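# Sort three grease guns into trays by grease amount

## Task

Find which of the three grease guns contains the most grease and put it entirely inside the blue tray, and put the one with the least grease entirely inside the red tray. The remaining gun stays on the table, clear of both trays and not hanging past the table edge. All three must end up lying flat on one side. The guns may be picked up and their parts moved, but every part has to be returned to where it belongs on its gun.

## Robot and tools

ROBOT. Two seven-joint arms, left_arm and right_arm, each with a two-finger parallel gripper. In the scene frame the origin sits at table-top height midway between the arms, +x points out over the table, +z is up, and left_arm is on the +y side. Image sides do not follow arm names. Calibrated bases: left_arm at (-0.033, +0.323, 0) m, right_arm at (+0.044, -0.377, 0) m, both almost unrotated. Each arm reports its hand pose, velocities and targets in its own base frame. Fixed cameras and the table use the scene frame.

GRIPPER GEOMETRY. The fingers point along the gripper's +z and close along its x. end_effector_position is the point midway between the pads, and the fingertips extend 15.0 mm past it. The housing is 146 mm across the closing direction, 50 mm wide, and starts 65 mm behind that point. A camera block stands about 11 cm off the last joint axis toward the gripper's -y.

execute_actions(actions, cameras). actions is a list of actions. Each action is a table of up to 15 rows, one row per 1/30 s step; if there are fewer rows the last one repeats until step 15. Every row is one flat list of 18 numbers, each in [-1, 1], covering both arms: left_arm dx, dy, dz, rx, ry, rz, then left_gripper position, force_limit, speed, then the same nine for right_arm and right_gripper. The six pose numbers are an offset, not a pose: they are measured from the arm's Hand target as it was when the action began, along that arm's base axes. Every row of an action counts from that same start, so sending the same offset again in a new action moves further. Scale: 1.0 equals 0.6 m of travel or 180 degrees; rx, ry, rz form one rotation vector, turning about the Hand target position. To leave an arm's pose alone send six zeros. The gripper numbers are absolute settings: position +1 is fully open (108 mm), about -0.96 closes pads together, -1 grips until an object stops them. force_limit runs from about 2.5 N (-1) to 32 N (+1); speed from 5 mm/s (-1) to 420 mm/s (+1). Always resend the gripper values you want kept, because 0 is itself a command. A new force_limit or speed only applies to stopped fingers if position changes by at least 0.01. cameras: list of names, ["all"], or []; images come by default only when actions is empty.

move(target, speed, blending, blocking, cameras). target is one 18-number row in the same layout, or a list of up to 15 such rows; every row is an offset from the Hand targets at the move's start, not from the previous row. The gripper travels in a straight line. speed is path top speed in m/s, 0.002 to 1, default 0.25 (turning up to twice that in rad/s); one value or one per target. blend is a corner radius in m (default 0 means stop at each target). blocking=false returns after about 0.5 s while motion continues. All paths finish together and are capped at 10 s. Paths do not avoid obstacles or the other arm. The result adds a move: line such as done, off_target, moving, held or fault, plus limits=paced (pose clipped) or limits=held (steps withheld by a check).

wait(seconds): 0 to 3600, lets time pass without new commands. stop(): brakes a running move; fingers keep going. zoom_image(camera, region): region [x0, y0, x1, y1] in pixels of that camera's latest image, at most 504 by 504. clear_fault(arm): left_arm or right_arm, clears a reported torque fault. read_manual(section): licence texts only. finished_scene(scene): ends scene 1, 2 or 3 irreversibly; after ending scene 1 make no further call in that reply.

Cameras: cam_head_left, cam_head_right, cam_high, cam_low, cam_left_wrist, cam_right_wrist, each 896x504.

RESULTS. end_effector_position is in metres, quat as wxyz, velocities in m/s and rad/s, all in the arm's base frame; it may be off by a few centimetres. Hand target is the last commanded pose after clipping; the next offsets start there. The gripper often stops short of it; resend the gap as an offset if needed. is_grasped=1 means fingers were stopped by an object; 0 means moving, at the commanded position, or pads touching. width_mm is the pad gap, force_n the estimated pad force. Joint torques are full drive outputs in joint order, noisy and offset. Velocities are omitted while joints are still. Call results may include end_effector_position at some steps.

MOTION LIMITS. Commanded orientation is clipped to 32 degrees from the measured one each step. Large wrist turns can swing the elbow. A blocked arm keeps pushing until you command it back past its gripper. A clearance check may hold commands that bring the arms close, but contact can still happen.

AVOID. Anything leaving the table fails the task. Do not drop or release moving parts, slam into things, or push hard. Arms must not strike or squeeze each other, including closing one gripper on the other's fingers. Contact torque above a joint's load limit (waist 38.5, shoulder 38.3, upper arm roll 24.4, elbow 24.7, forearm roll 24.5, wrist pitch 12.8, wrist roll 12.9 N m; held weight counts) causes a torque fault; fix with clear_fault. Holding loads or straining at unreachable poses heats motors: a MOTOR HOT line appears at 65 °C and at 80 °C the arm is braked for 30 to 60 s or more. Loose objects may occasionally get nudged by outside pushes.

Each tool is called after "Emit:" as name(argument=value, ...), one argument or row to a line, values as JSON.

## Session

Emit:
execute_actions(
  actions=[],
)

Emit:
zoom_image(
  camera="cam_high",
  region=[340, 100, 680, 440],
)

Scene clock: 0.00 s.
left_arm: end_effector_position=(+0.3398, +0.1311, +0.1506) width_mm=0.00 is_grasped=0 force_n=0.00 end_effector_quat_wxyz=(+0.446, -0.558, +0.656, -0.243) | right_arm: end_effector_position=(+0.5063, -0.0384, +0.1553) width_mm=0.01 is_grasped=0 force_n=0.00 end_effector_quat_wxyz=(+0.650, +0.354, +0.622, -0.256)
Joint positions: left_arm=[0.465 -0.514 -0.081 0.175 -2.673 0.418 0.776] | right_arm=[-0.055 0.415 0.459 0.753 -1.913 1.596 2.086]
Joint velocities: within noise
Joint torques (N m): no reading
Hand target: left_arm +0.3398, +0.1311, +0.1506; +0.446, -0.558, +0.656, -0.243 | right_arm +0.5063, -0.0384, +0.1553; +0.650, +0.354, +0.622, -0.256
Tool commands: left_gripper/position=-0.968 left_gripper/force_limit=+1.0 left_gripper/speed=+1.0 right_gripper/position=-0.964 right_gripper/force_limit=+1.0 right_gripper/speed=+1.0
camera_calibration:
cam_left_wrist: T_world_to_cam=[[0.03759, -0.94378, -0.32842, 0.15992], [-0.80674, 0.16528, -0.56731, 0.36461], [0.5897, 0.28627, -0.75518, -0.0063]] pos_world=[0.29185, 0.09247, 0.25461]
cam_right_wrist: T_world_to_cam=[[0.08538, 0.10704, -0.99058, 0.10698], [0.48878, 0.86186, 0.13526, -0.20766], [0.86822, -0.49573, 0.02126, -0.34512]] pos_world=[0.39201, -0.00356, 0.14139]

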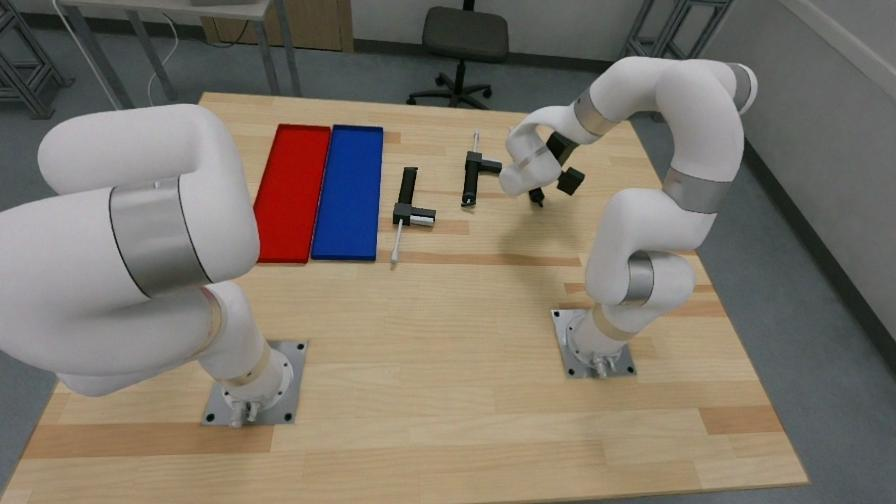

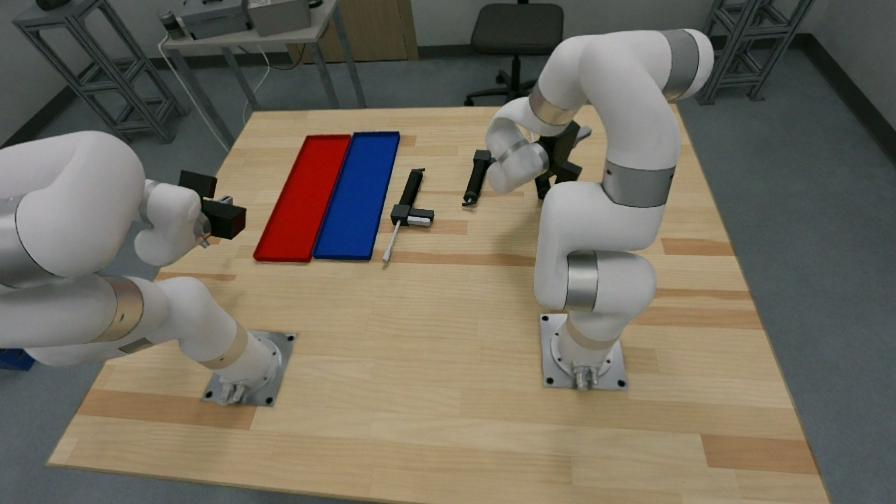

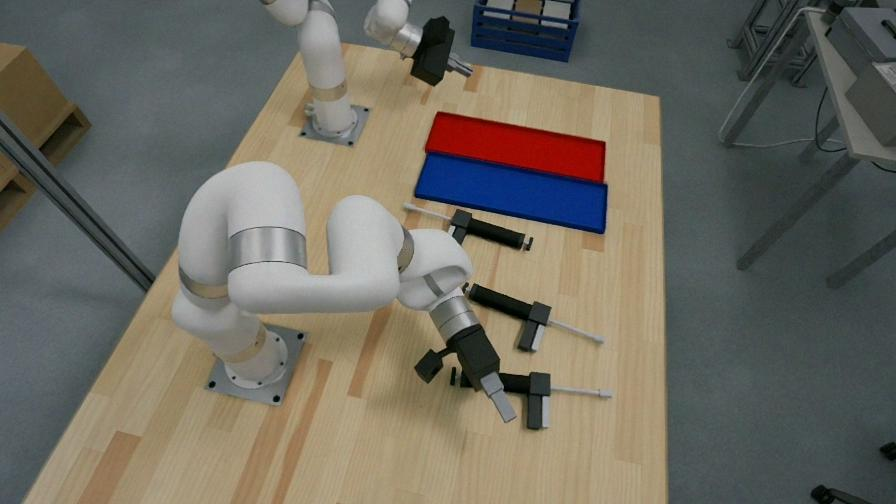

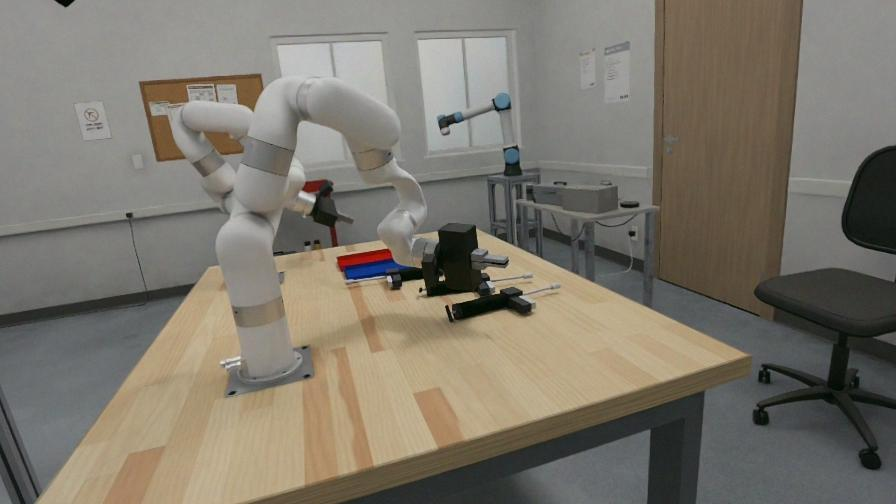

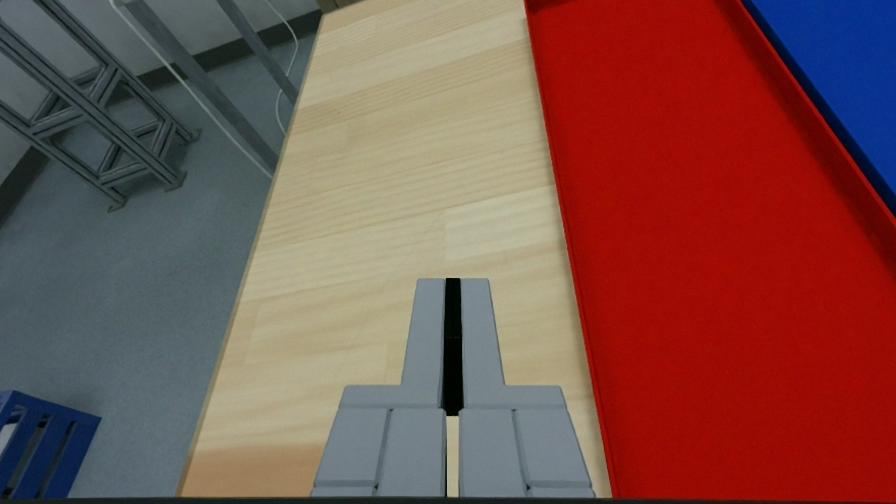

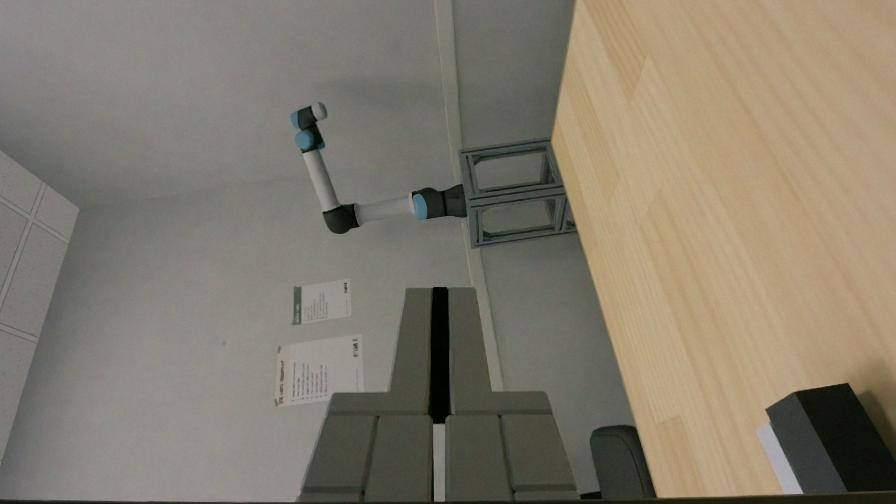

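Scaled by 1.482 from the camera's image (finer frame: 1280x720).

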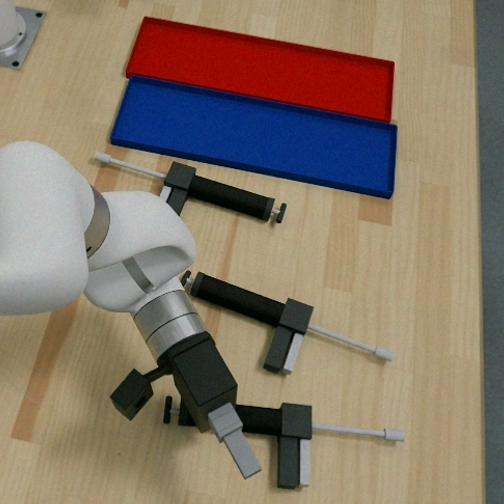

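Emit:
move(
  target=[
    [0,0,0.1,0,0,0,0.2,0,0.5,0,0,0.15,0,0,0,0.2,0,0.5],
    [0.417,-0.688,0.083,-0.096,0.326,0.046,0.2,0,0.5,-0.167,0.139,0.075,0.456,0.198,-0.135,0.2,0,0.5],
  ],
  speed=0.35,
  blend=[0.04,0],
  cameras=["cam_left_wrist","cam_right_wrist","cam_high"],
)

Scene clock: 35.17 s.
left_arm: end_effector_position=(+0.5891, -0.2813, +0.2001) width_mm=64.00 is_grasped=0 force_n=0.00 end_effector_quat_wxyz=(-0.070, +0.691, -0.692, +0.195) | right_arm: end_effector_position=(+0.4061, +0.0450, +0.2003) width_mm=64.00 is_grasped=0 force_n=0.00 end_effector_quat_wxyz=(+0.000, +0.707, +0.707, +0.000)
Joint positions: left_arm=[-0.299 1.162 -1.005 2.702 -2.147 -1.315 0.111] | right_arm=[-0.092 -0.176 0.194 0.838 0.039 1.012 0.865]
Joint torques (N m): left_arm=[6.33 -30.82 -7.5 3.82 3.2 -2.07 -1.24] | right_arm=[0.74 -6.36 -2.43 19.48 3.86 -0.1 -1.51]
Hand target: left_arm +0.5900, -0.2817, +0.2004; +0.001, +0.707, -0.707, +0.000 | right_arm +0.4061, +0.0450, +0.2003; +0.000, +0.707, +0.707, +0.000
Off the commanded pose: left_arm 0.001 m, 24 deg | right_arm 0.000 m, 0 deg.
elbow stopped short (left arm): the move would have taken joint 4 (elbow) straighter than the controller allows.
move: off_target (left_arm)
cam_left_wrist: T_world_to_cam=[[-0.03017, -0.98811, 0.15076, -0.29085], [-0.9993, 0.03315, 0.01728, 0.62127], [-0.02207, -0.15013, -0.98842, 0.28644]] pos_world=[0.61838, -0.26499, 0.31624]
cam_right_wrist: T_world_to_cam=[[-0.0074, 0.99996, 0.00575, -0.05089], [0.92982, 0.00477, 0.36798, -0.42377], [0.36793, 0.00807, -0.92982, 0.15331]] pos_world=[0.33725, 0.05167, 0.29878]
Images, in order (width x height): cam_high 896x504, cam_left_wrist 896x504, cam_right_wrist 896x504.

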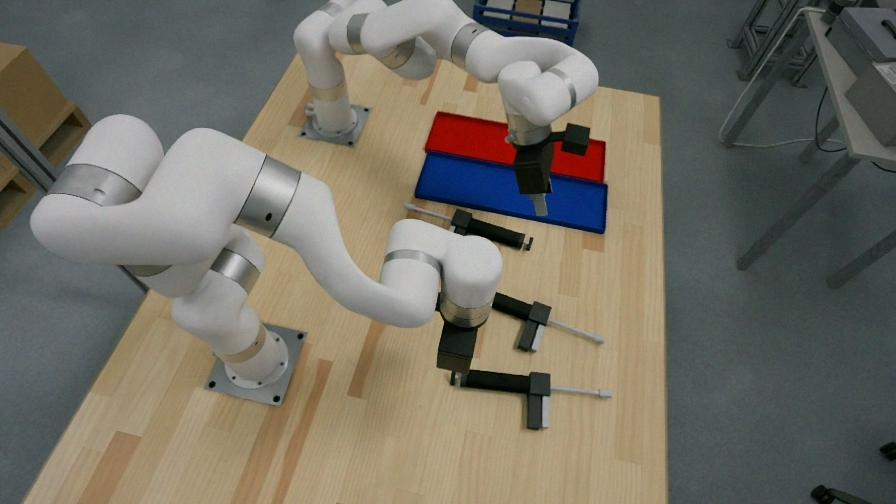

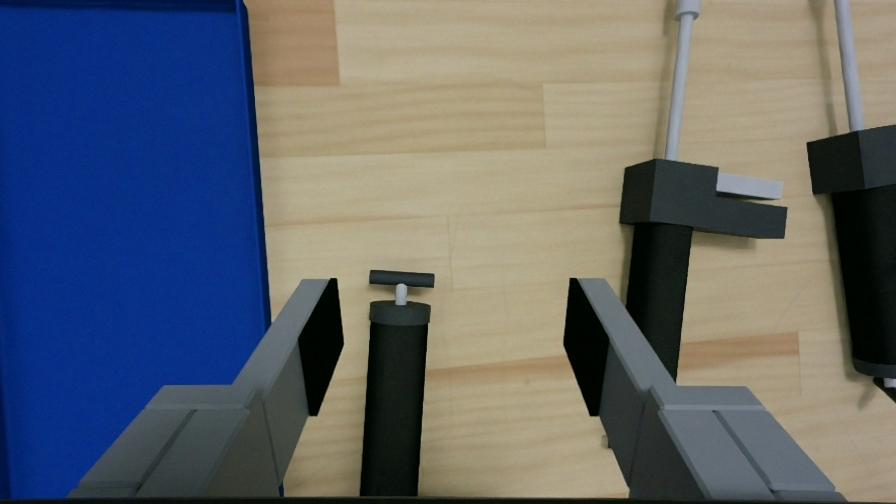

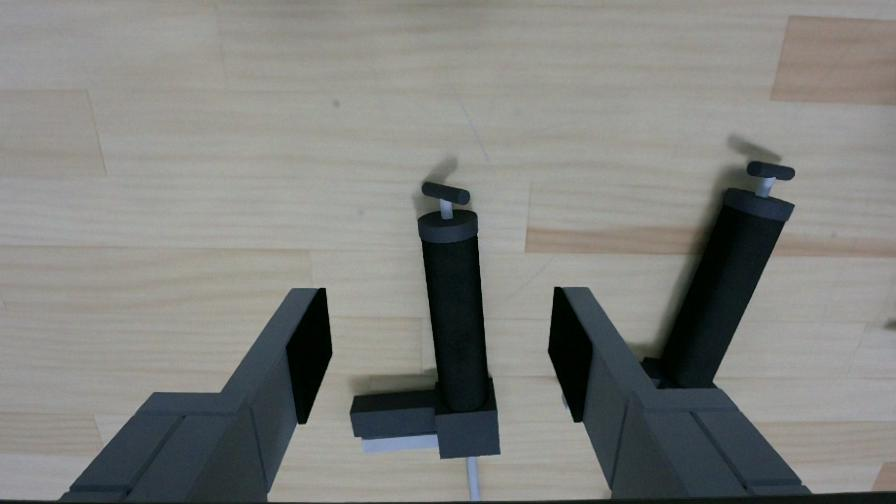

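Emit:
move(
  target=[
    [-0.317,0.386,0.083,0,0,0,0.2,0,0.5,-0.0067,0.0128,-0.24,0,0,0.0316,0.2,0,0.5],
    [-0.317,0.386,0.083,0,0,0,0.2,0,0.5,-0.0067,0.0128,-0.297,0,0,0.0316,0.2,0,0.5],
    [-0.317,0.386,0.083,0,0,0,0.2,0,0.5,-0.0067,0.0128,-0.297,0,0,0.0316,-1,-0.5,-0.3],
    [-0.317,0.386,0.083,0,0,0,0.2,0,0.5,-0.1393,-0.0004,-0.297,0,0,0.0316,-1,-0.5,-0.3],
  ],
  speed=[0.3,0.1,0.1,0.05],
  cameras=["cam_left_wrist","cam_right_wrist","cam_high"],
)

Emit:
zoom_image(
  camera="cam_high",
  region=[400, 260, 640, 440],
)

Scene clock: 100.47 s.
left_arm: end_effector_position=(+0.3998, -0.0501, +0.2502) width_mm=64.00 is_grasped=0 force_n=0.00 end_effector_quat_wxyz=(+0.001, +0.707, -0.707, +0.000) | right_arm: end_effector_position=(+0.3226, +0.0447, +0.0221) width_mm=8.56 is_grasped=1 force_n=20.89 end_effector_quat_wxyz=(+0.000, +0.671, +0.741, +0.000)
Joint positions: left_arm=[0.679 0.461 -1.124 1.494 -2.714 -1.307 0.267] | right_arm=[-0.081 -0.003 0.219 0.374 -0.001 0.377 0.826]
Joint torques (N m): left_arm=[6.29 -32.42 -10.35 6.75 -2.36 0.36 1.08] | right_arm=[3.54 -20.37 2.24 6.19 3.69 -3.15 -1.4]
Hand target: left_arm +0.3998, -0.0501, +0.2502; +0.001, +0.707, -0.707, +0.000 | right_arm +0.3225, +0.0447, +0.0221; +0.000, +0.671, +0.741, +0.000
Off the commanded pose: left_arm 0.000 m, 0 deg | right_arm 0.000 m, 0 deg.
move: done
cam_left_wrist: T_world_to_cam=[[-0.00544, -0.99975, -0.02155, -0.043], [-0.9218, -0.00334, 0.38766, 0.29808], [-0.38764, 0.02198, -0.92155, 0.50451]] pos_world=[0.4701, -0.05308, 0.34845]
cam_right_wrist: T_world_to_cam=[[-0.10642, 0.9943, 0.00573, -0.01806], [0.92479, 0.09686, 0.36795, -0.283], [0.3653, 0.04446, -0.92983, 0.01758]] pos_world=[0.25337, 0.04459, 0.12058]
Images, in order (width x height): cam_high 896x504, cam_left_wrist 896x504, cam_right_wrist 896x504.

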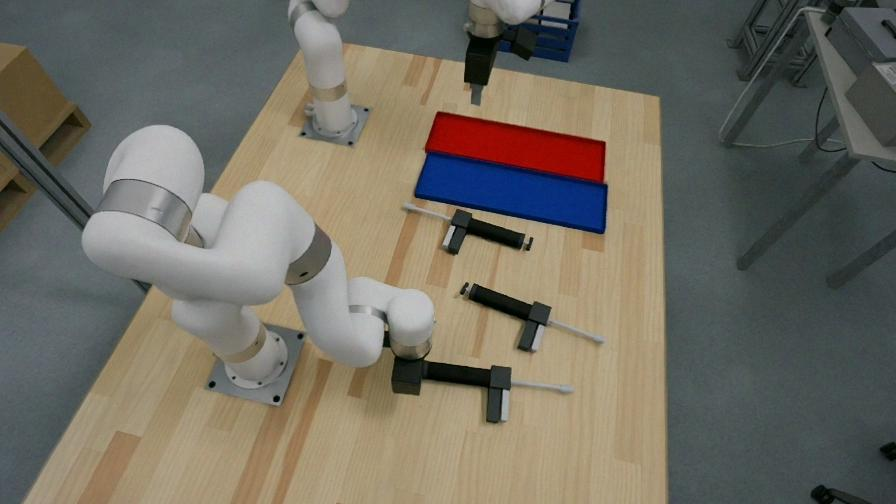

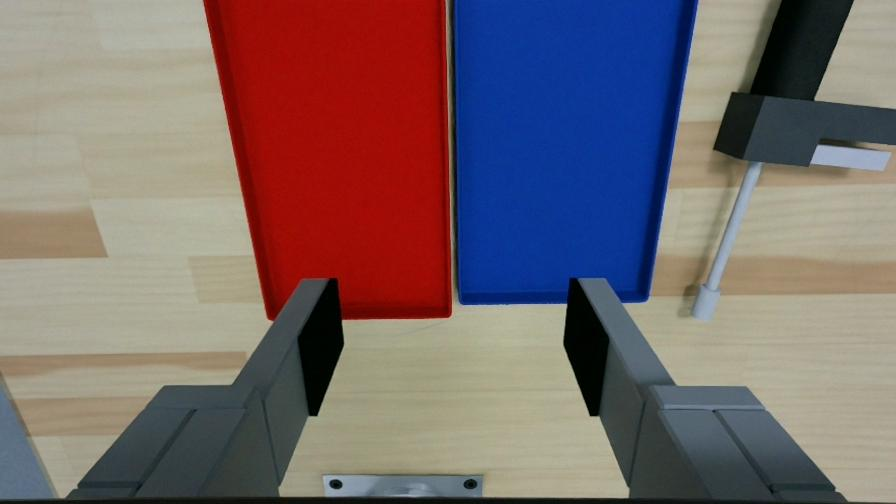

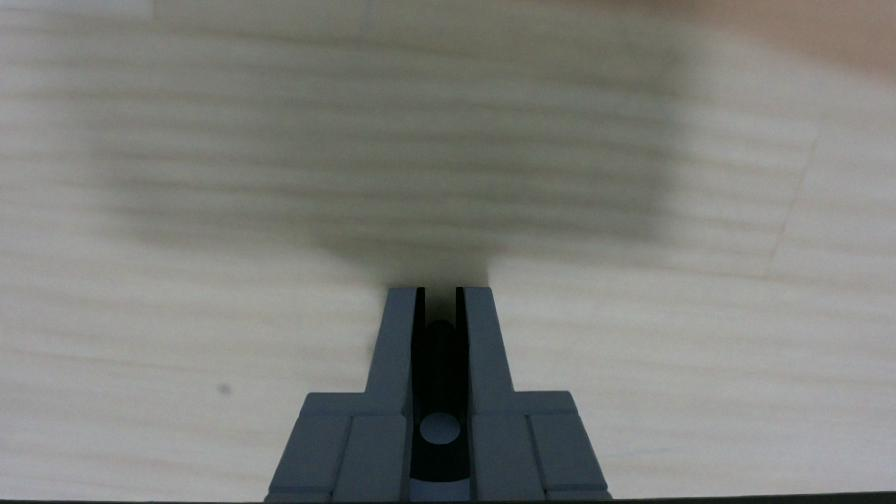

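Scaled by 2.100 from the camera's image (finer frame: 1280x720).

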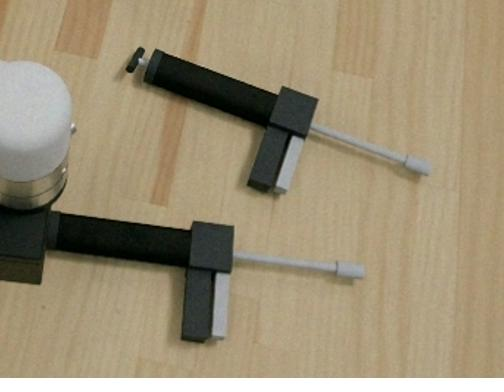

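Emit:
zoom_image(
  camera="cam_right_wrist",
  region=[340, 300, 540, 504],
)

Emit:
zoom_image(
  camera="cam_low",
  region=[380, 240, 600, 350],
)

Scaled by 2.471 from the camera's image (finer frame: 1280x720).

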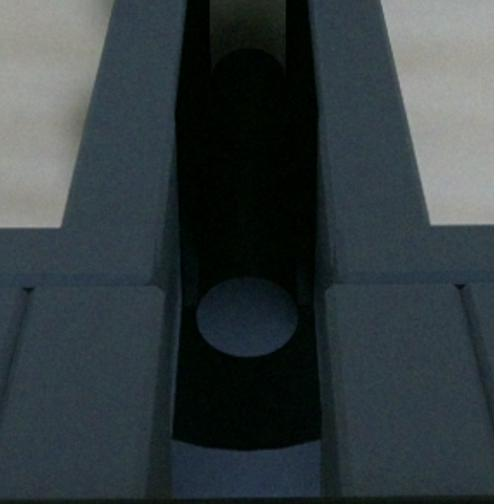

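This scene's latest camera images include none from cam_low. They are from: cam_high, cam_left_wrist, cam_right_wrist. cam_low's image comes with the result of a call that names it in "cameras".

Emit:
move(
  target=[
    [0,0,0,0,0,0,0.2,0,0.5,0.025,0.0025,0,0,0,0,-1,-0.5,-0.3],
    [0,0,0,0,0,0,0.2,0,0.5,0.025,0.0025,0,0,0,0,0.2,0,0],
    [0,0,0,0,0,0,0.2,0,0.5,0.025,0.0025,0.13,0,0,0,0.2,0,0],
  ],
  speed=[0.05,0.1,0.2],
  cameras=["cam_right_wrist","cam_low"],
)

Scene clock: 129.27 s.
left_arm: end_effector_position=(+0.3998, -0.0501, +0.2502) width_mm=64.00 is_grasped=0 force_n=0.00 end_effector_quat_wxyz=(+0.001, +0.707, -0.707, +0.000) | right_arm: end_effector_position=(+0.3375, +0.0463, +0.1001) width_mm=64.01 is_grasped=0 force_n=0.00 end_effector_quat_wxyz=(+0.000, +0.671, +0.741, +0.000)
Joint positions: left_arm=[0.679 0.461 -1.124 1.494 -2.714 -1.307 0.267] | right_arm=[-0.071 -0.222 0.214 0.468 0.072 0.687 0.769]
Joint torques (N m): left_arm=[6.37 -32.58 -10 7 -2.17 0.41 0.81] | right_arm=[4.69 -18.24 -2.28 17.19 3.63 -0.05 -1.39]
Hand target: left_arm +0.3998, -0.0501, +0.2502; +0.001, +0.707, -0.707, +0.000 | right_arm +0.3375, +0.0462, +0.1001; +0.000, +0.671, +0.741, +0.000
Off the commanded pose: left_arm 0.000 m, 0 deg | right_arm 0.000 m, 0 deg.
move: done
cam_right_wrist: T_world_to_cam=[[-0.10651, 0.9943, 0.00571, -0.01838], [0.92481, 0.09695, 0.36786, -0.32571], [0.36521, 0.04446, -0.92986, 0.08459]] pos_world=[0.26837, 0.04609, 0.19858]
Images, in order (width x height): cam_low 896x504, cam_right_wrist 896x504.

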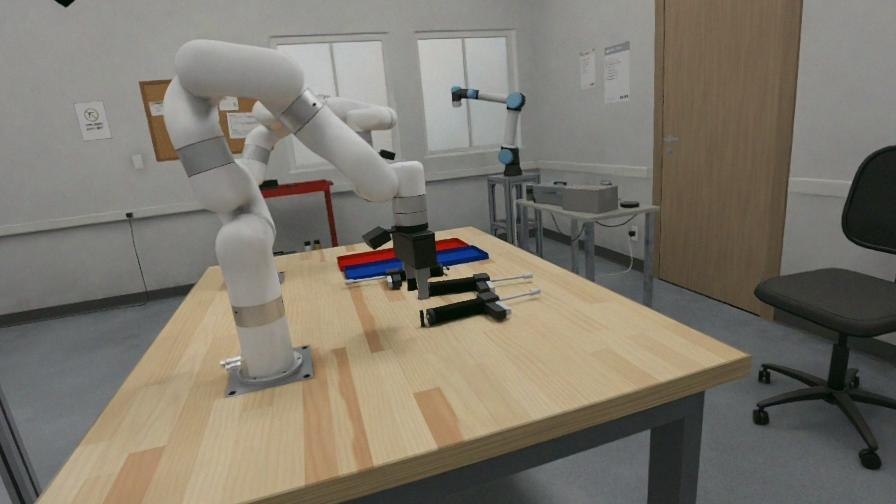

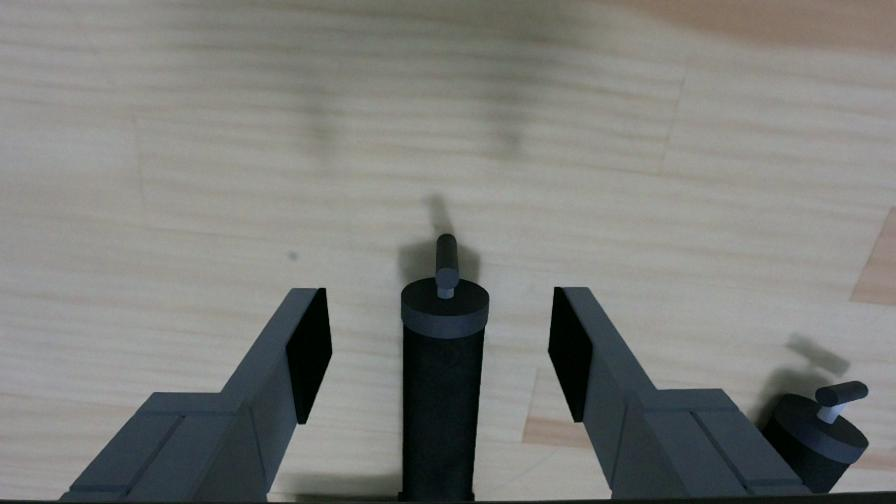

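Emit:
move(
  target=[
    [0,0,0,0,0,0,0.2,0,0.5,0.0775,0.3347,-0.03,0,0,-0.089,0.2,0,0],
    [0,0,0,0,0,0,0.2,0,0.5,0.0775,0.3347,-0.13,0,0,-0.089,0.2,0,0],
    [0,0,0,0,0,0,0.2,0,0.5,0.0775,0.3347,-0.13,0,0,-0.089,-1,-0.5,-0.3],
    [0,0,0,0,0,0,0.2,0,0.5,-0.0535,0.3583,-0.13,0,0,-0.089,-1,-0.5,-0.3],
  ],
  speed=[0.3,0.12,0.1,0.05],
  cameras=["cam_right_wrist","cam_high","cam_low"],
)

Emit:
zoom_image(
  camera="cam_high",
  region=[400, 260, 640, 440],
)

Scene clock: 150.97 s.
left_arm: end_effector_position=(+0.3998, -0.0501, +0.2502) width_mm=64.00 is_grasped=0 force_n=0.00 end_effector_quat_wxyz=(+0.001, +0.707, -0.707, +0.000) | right_arm: end_effector_position=(+0.3055, +0.2612, +0.0221) width_mm=37.04 is_grasped=1 force_n=26.88 end_effector_quat_wxyz=(+0.000, +0.768, +0.640, +0.000)
Joint positions: left_arm=[0.679 0.461 -1.124 1.494 -2.714 -1.307 0.267] | right_arm=[0.224 0.215 0.458 0.646 -0.214 0.462 1.831]
Joint torques (N m): left_arm=[5.88 -32.68 -10.19 7.08 -2.46 0.33 0.82] | right_arm=[6.78 -24.26 4.41 6.79 3.7 -3.16 1.62]
Hand target: left_arm +0.3998, -0.0501, +0.2502; +0.001, +0.707, -0.707, +0.000 | right_arm +0.3054, +0.2612, +0.0221; +0.000, +0.768, +0.640, +0.000
Off the commanded pose: left_arm 0.000 m, 0 deg | right_arm 0.000 m, 0 deg.
move: done
cam_right_wrist: T_world_to_cam=[[0.17213, 0.98506, 0.00573, -0.31779], [0.91559, -0.16213, 0.36798, -0.21771], [0.36341, -0.0581, -0.92981, 0.04157]] pos_world=[0.23892, 0.28015, 0.12058]
Images, in order (width x height): cam_high 896x504, cam_low 896x504, cam_right_wrist 896x504.

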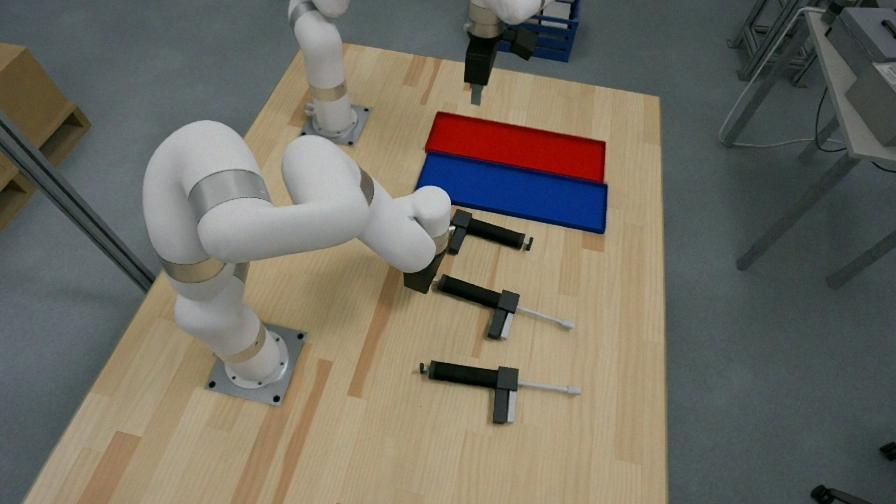

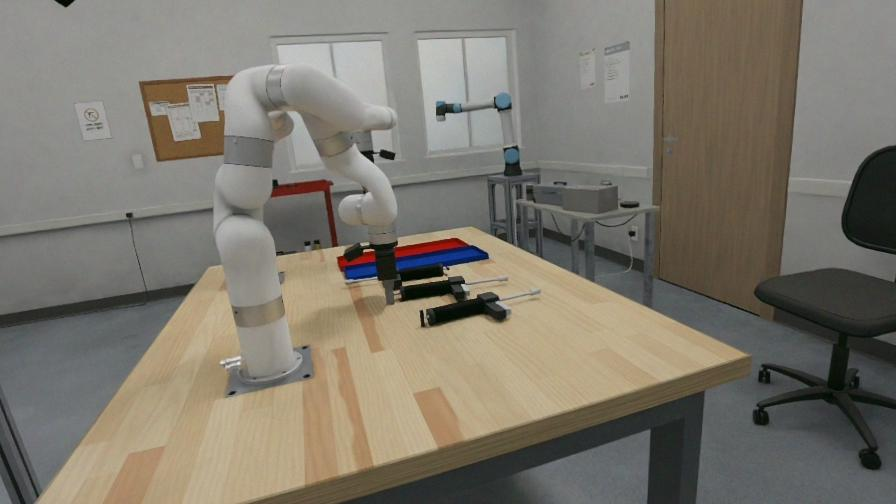

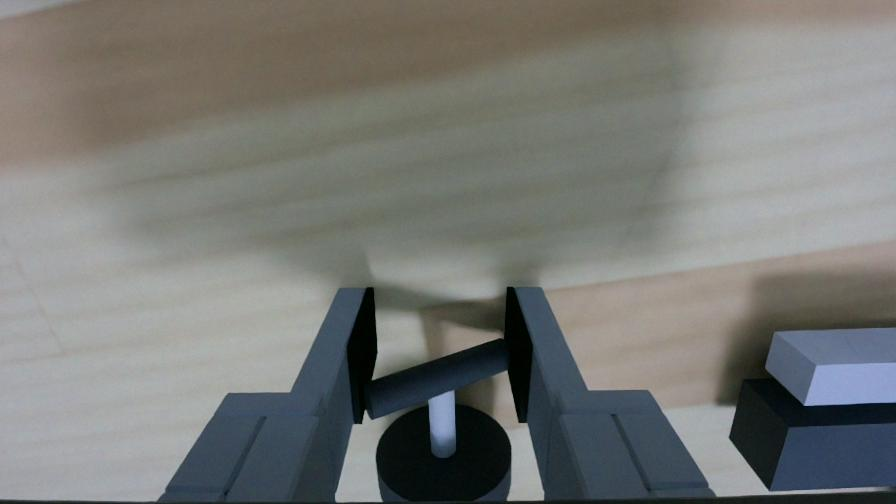

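Scaled by 2.100 from the camera's image (finer frame: 1280x720).

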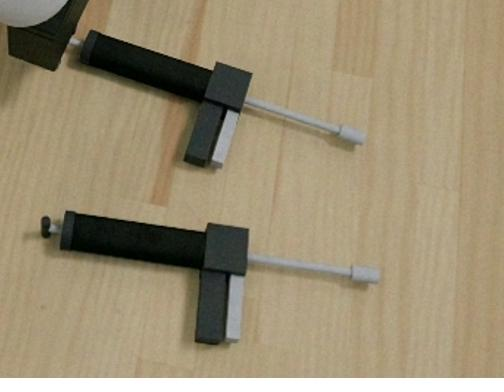

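Emit:
move(
  target=[
    [0,0,0,0,0,0,0.2,0,0.5,0.039,-0.007,0,0,0,0,-1,-0.5,-0.3],
    [0,0,0,0,0,0,0.2,0,0.5,0.039,-0.007,0,0,0,0,0.2,0,0],
    [0,0,0,0,0,0,0.2,0,0.5,0.039,-0.007,0.13,0,0,0,0.2,0,0],
    [0,0,0,0,0,0,0.2,0,0.5,0.369,0.238,0.13,0,0,0,0.2,0,0],
  ],
  speed=[0.05,0.1,0.2,0.3],
  blend=[0,0,0.03,0],
  cameras=["cam_right_wrist","cam_low","cam_high"],
)

Emit:
zoom_image(
  camera="cam_high",
  region=[400, 260, 640, 440],
)

Scene clock: 191.30 s.
left_arm: end_effector_position=(+0.3998, -0.0501, +0.2502) width_mm=64.00 is_grasped=0 force_n=0.00 end_effector_quat_wxyz=(+0.001, +0.707, -0.707, +0.000) | right_arm: end_effector_position=(+0.5269, +0.4040, +0.1001) width_mm=63.99 is_grasped=0 force_n=0.00 end_effector_quat_wxyz=(+0.000, +0.768, +0.640, +0.000)
Joint positions: left_arm=[0.679 0.461 -1.124 1.494 -2.714 -1.307 0.267] | right_arm=[0.4 0.843 0.401 1.917 -0.328 1.137 1.784]
Joint torques (N m): left_arm=[6.05 -32.58 -9.82 6.92 -2.16 0.32 0.97] | right_arm=[5.51 -20.2 2.2 19.12 2.61 -0.22 -1.42]
Hand target: left_arm +0.3998, -0.0501, +0.2502; +0.001, +0.707, -0.707, +0.000 | right_arm +0.5268, +0.4040, +0.1001; +0.000, +0.768, +0.640, +0.000
Off the commanded pose: left_arm 0.000 m, 0 deg | right_arm 0.000 m, 0 deg.
move: done
cam_right_wrist: T_world_to_cam=[[0.17209, 0.98506, 0.00561, -0.49697], [0.91558, -0.16205, 0.36803, -0.42601], [0.36345, -0.0582, -0.9298, 0.04196]] pos_world=[0.46032, 0.42296, 0.19858]
Images, in order (width x height): cam_high 896x504, cam_low 896x504, cam_right_wrist 896x504.

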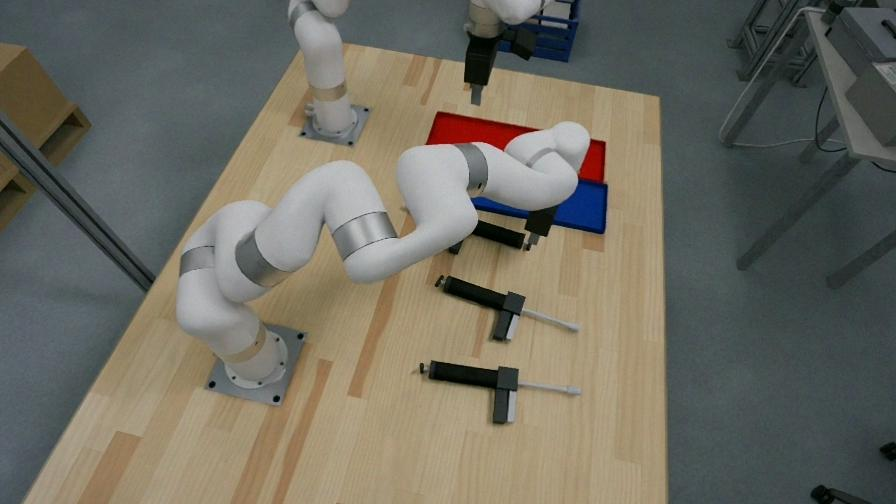

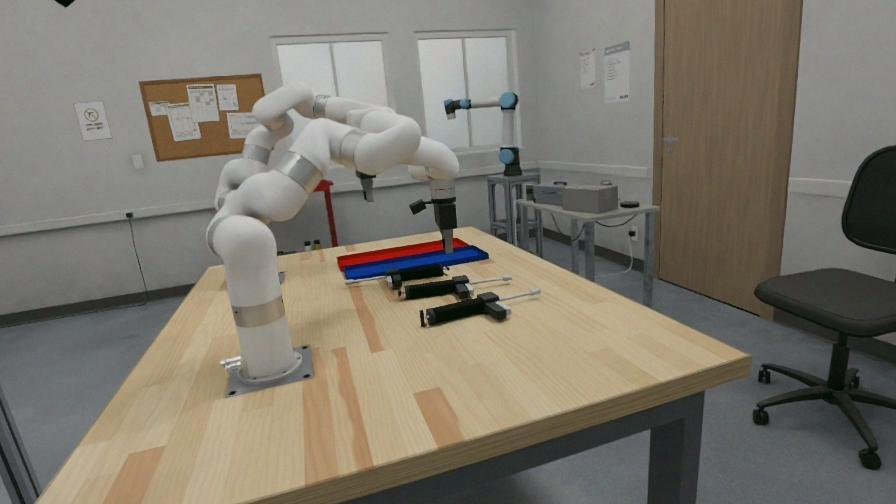

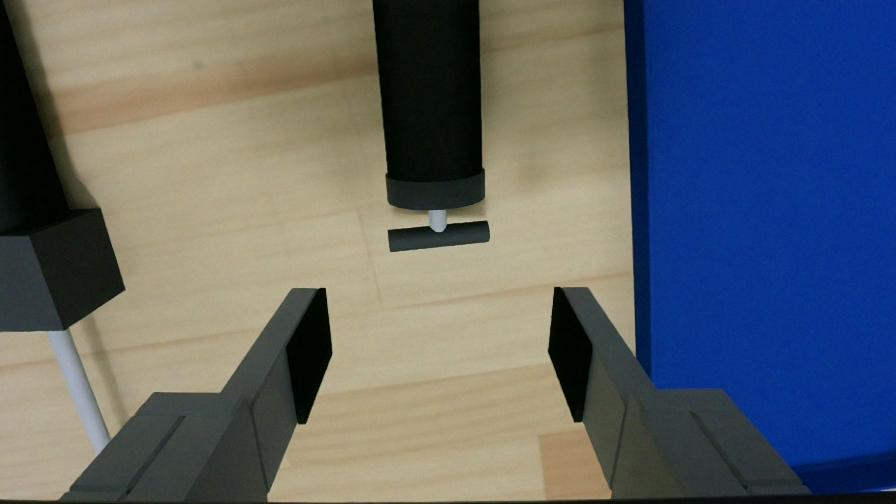

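Scaled by 2.100 from the camera's image (finer frame: 1280x720).

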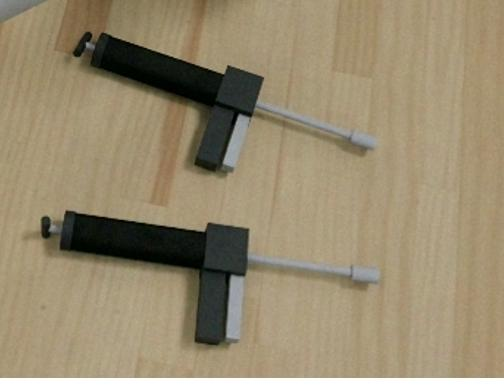

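Emit:
move(
  target=[
    [0,0,0,0,0,0,0.2,0,0.5,-0.003,0.0033,-0.13,0,0,0,0.2,0,0],
    [0,0,0,0,0,0,0.2,0,0.5,-0.003,0.0033,-0.13,0,0,0,-1,-0.5,-0.3],
    [0,0,0,0,0,0,0.2,0,0.5,0.079,-0.011,-0.13,0,0,0,-1,-0.5,-0.3],
  ],
  speed=[0.1,0.1,0.05],
  cameras=["cam_right_wrist","cam_low","cam_high"],
)

Emit:
zoom_image(
  camera="cam_low",
  region=[330, 240, 550, 340],
)

Scene clock: 205.87 s.
left_arm: end_effector_position=(+0.3998, -0.0501, +0.2502) width_mm=64.00 is_grasped=0 force_n=0.00 end_effector_quat_wxyz=(+0.001, +0.707, -0.707, +0.000) | right_arm: end_effector_position=(+0.5743, +0.3974, +0.0223) width_mm=39.30 is_grasped=1 force_n=24.40 end_effector_quat_wxyz=(+0.000, +0.768, +0.640, +0.000)
Joint positions: left_arm=[0.679 0.461 -1.124 1.494 -2.714 -1.307 0.267] | right_arm=[0.426 1.109 0.356 2.178 -0.354 1.122 1.716]
Joint torques (N m): left_arm=[6.06 -32.63 -10.22 7.16 -1.99 0.32 0.9] | right_arm=[-0.33 -11.43 -4.09 13.07 1.59 -0.18 -1.01]
Hand target: left_arm +0.3998, -0.0501, +0.2502; +0.001, +0.707, -0.707, +0.000 | right_arm +0.5742, +0.3974, +0.0221; +0.000, +0.768, +0.640, +0.000
Off the commanded pose: left_arm 0.000 m, 0 deg | right_arm 0.000 m, 0 deg.
move: done
cam_right_wrist: T_world_to_cam=[[0.1721, 0.98506, 0.00586, -0.49822], [0.91551, -0.16214, 0.36817, -0.44179], [0.36362, -0.058, -0.92974, -0.04817]] pos_world=[0.50773, 0.41636, 0.12079]
Images, in order (width x height): cam_high 896x504, cam_low 896x504, cam_right_wrist 896x504.

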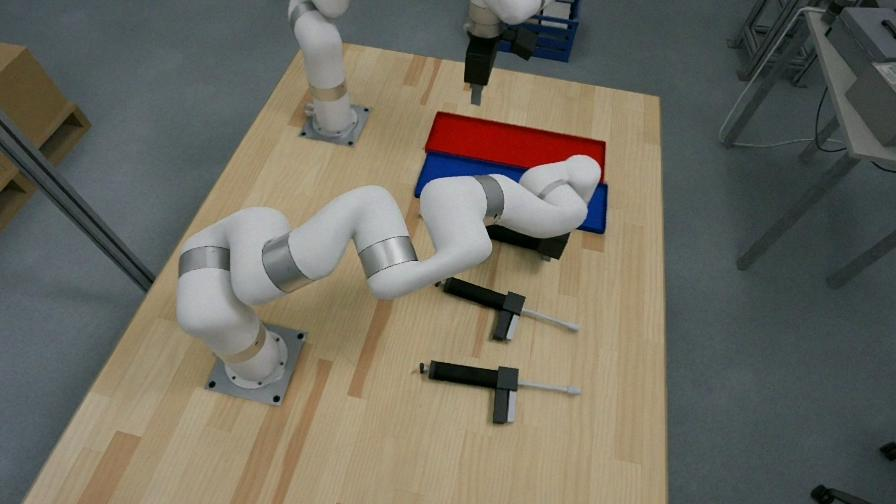

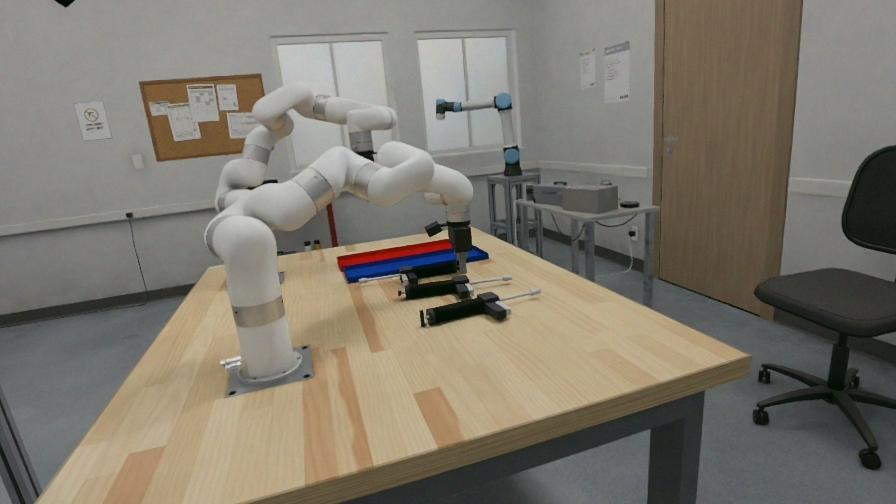

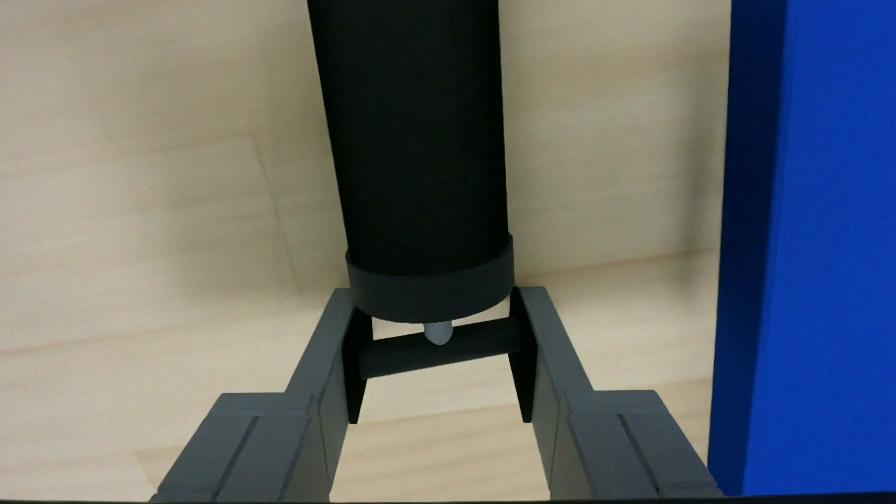

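Scaled by 2.291 from the camera's image (finer frame: 1280x720).

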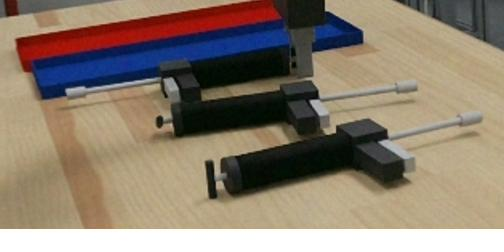

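Emit:
move(
  target=[
    [0,0,0,0,0,0,0.2,0,0.5,-0.230,0.040,0,0,0,0,-1,-0.5,-0.3],
    [0,0,0,0,0,0,0.2,0,0.5,-0.230,0.040,0,0,0,0,0.2,0,0],
    [0,0,0,0,0,0,0.2,0,0.5,-0.230,0.040,0.13,0,0,0,0.2,0,0],
    [0,0,0,0,0,0,0.2,0,0.5,-0.370,0.064,0.13,0,0,0,0.2,0,0],
  ],
  speed=[0.15,0.1,0.2,0.3],
  blend=[0,0,0.03,0],
  cameras=["cam_right_wrist","cam_left_wrist","cam_high"],
)

Scene clock: 280.63 s.
left_arm: end_effector_position=(+0.3998, -0.0501, +0.2502) width_mm=64.00 is_grasped=0 force_n=0.00 end_effector_quat_wxyz=(+0.001, +0.707, -0.707, +0.000) | right_arm: end_effector_position=(+0.3523, +0.4358, +0.1001) width_mm=64.00 is_grasped=0 force_n=0.00 end_effector_quat_wxyz=(+0.000, +0.768, +0.640, +0.000)
Joint positions: left_arm=[0.679 0.461 -1.124 1.494 -2.714 -1.307 0.267] | right_arm=[0.447 0.496 0.505 1.321 -0.298 0.902 2.055]
Joint torques (N m): left_arm=[5.78 -32.45 -9.91 7.36 -1.85 0.2 0.94] | right_arm=[0.71 -32.76 4 9.7 3.5 -3.36 1.57]
Hand target: left_arm +0.3998, -0.0501, +0.2502; +0.001, +0.707, -0.707, +0.000 | right_arm +0.3522, +0.4358, +0.1001; +0.000, +0.768, +0.640, +0.000
Off the commanded pose: left_arm 0.000 m, 0 deg | right_arm 0.000 m, 0 deg.
move: done
cam_left_wrist: T_world_to_cam=[[-0.00544, -0.99975, -0.02155, -0.043], [-0.9218, -0.00334, 0.38766, 0.29808], [-0.38764, 0.02198, -0.92155, 0.50451]] pos_world=[0.4701, -0.05308, 0.34845]
cam_right_wrist: T_world_to_cam=[[0.17213, 0.98506, 0.00573, -0.49828], [0.91559, -0.16213, 0.36798, -0.26095], [0.36341, -0.0581, -0.92981, 0.10723]] pos_world=[0.28573, 0.45476, 0.19858]
Images, in order (width x height): cam_high 896x504, cam_left_wrist 896x504, cam_right_wrist 896x504.

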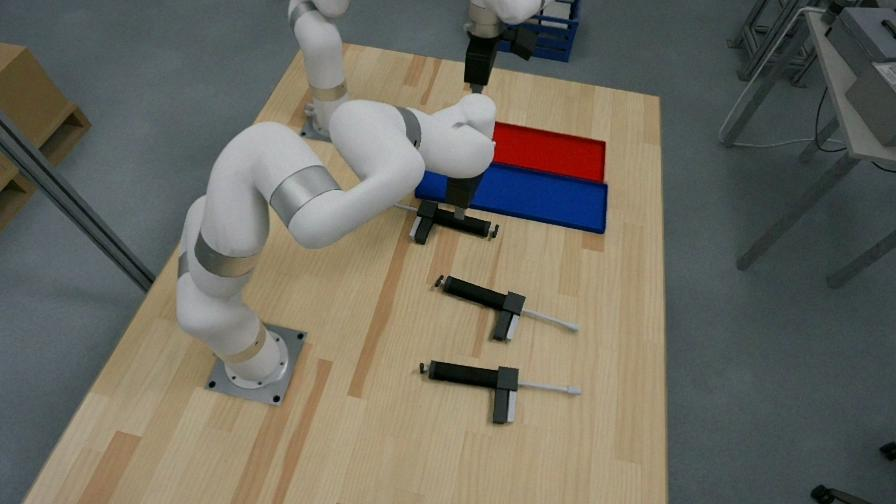

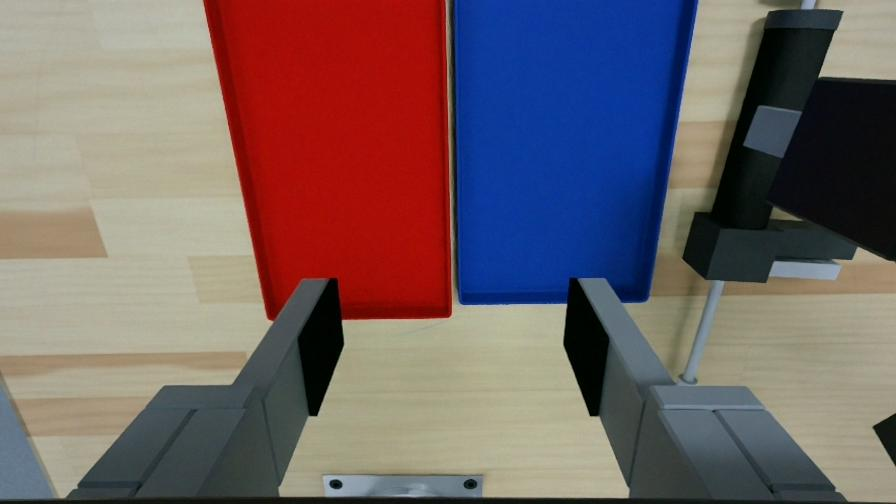

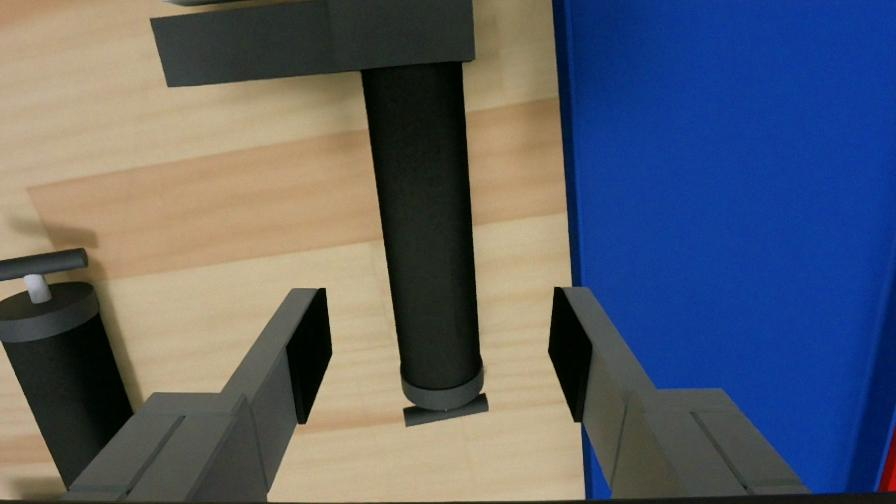

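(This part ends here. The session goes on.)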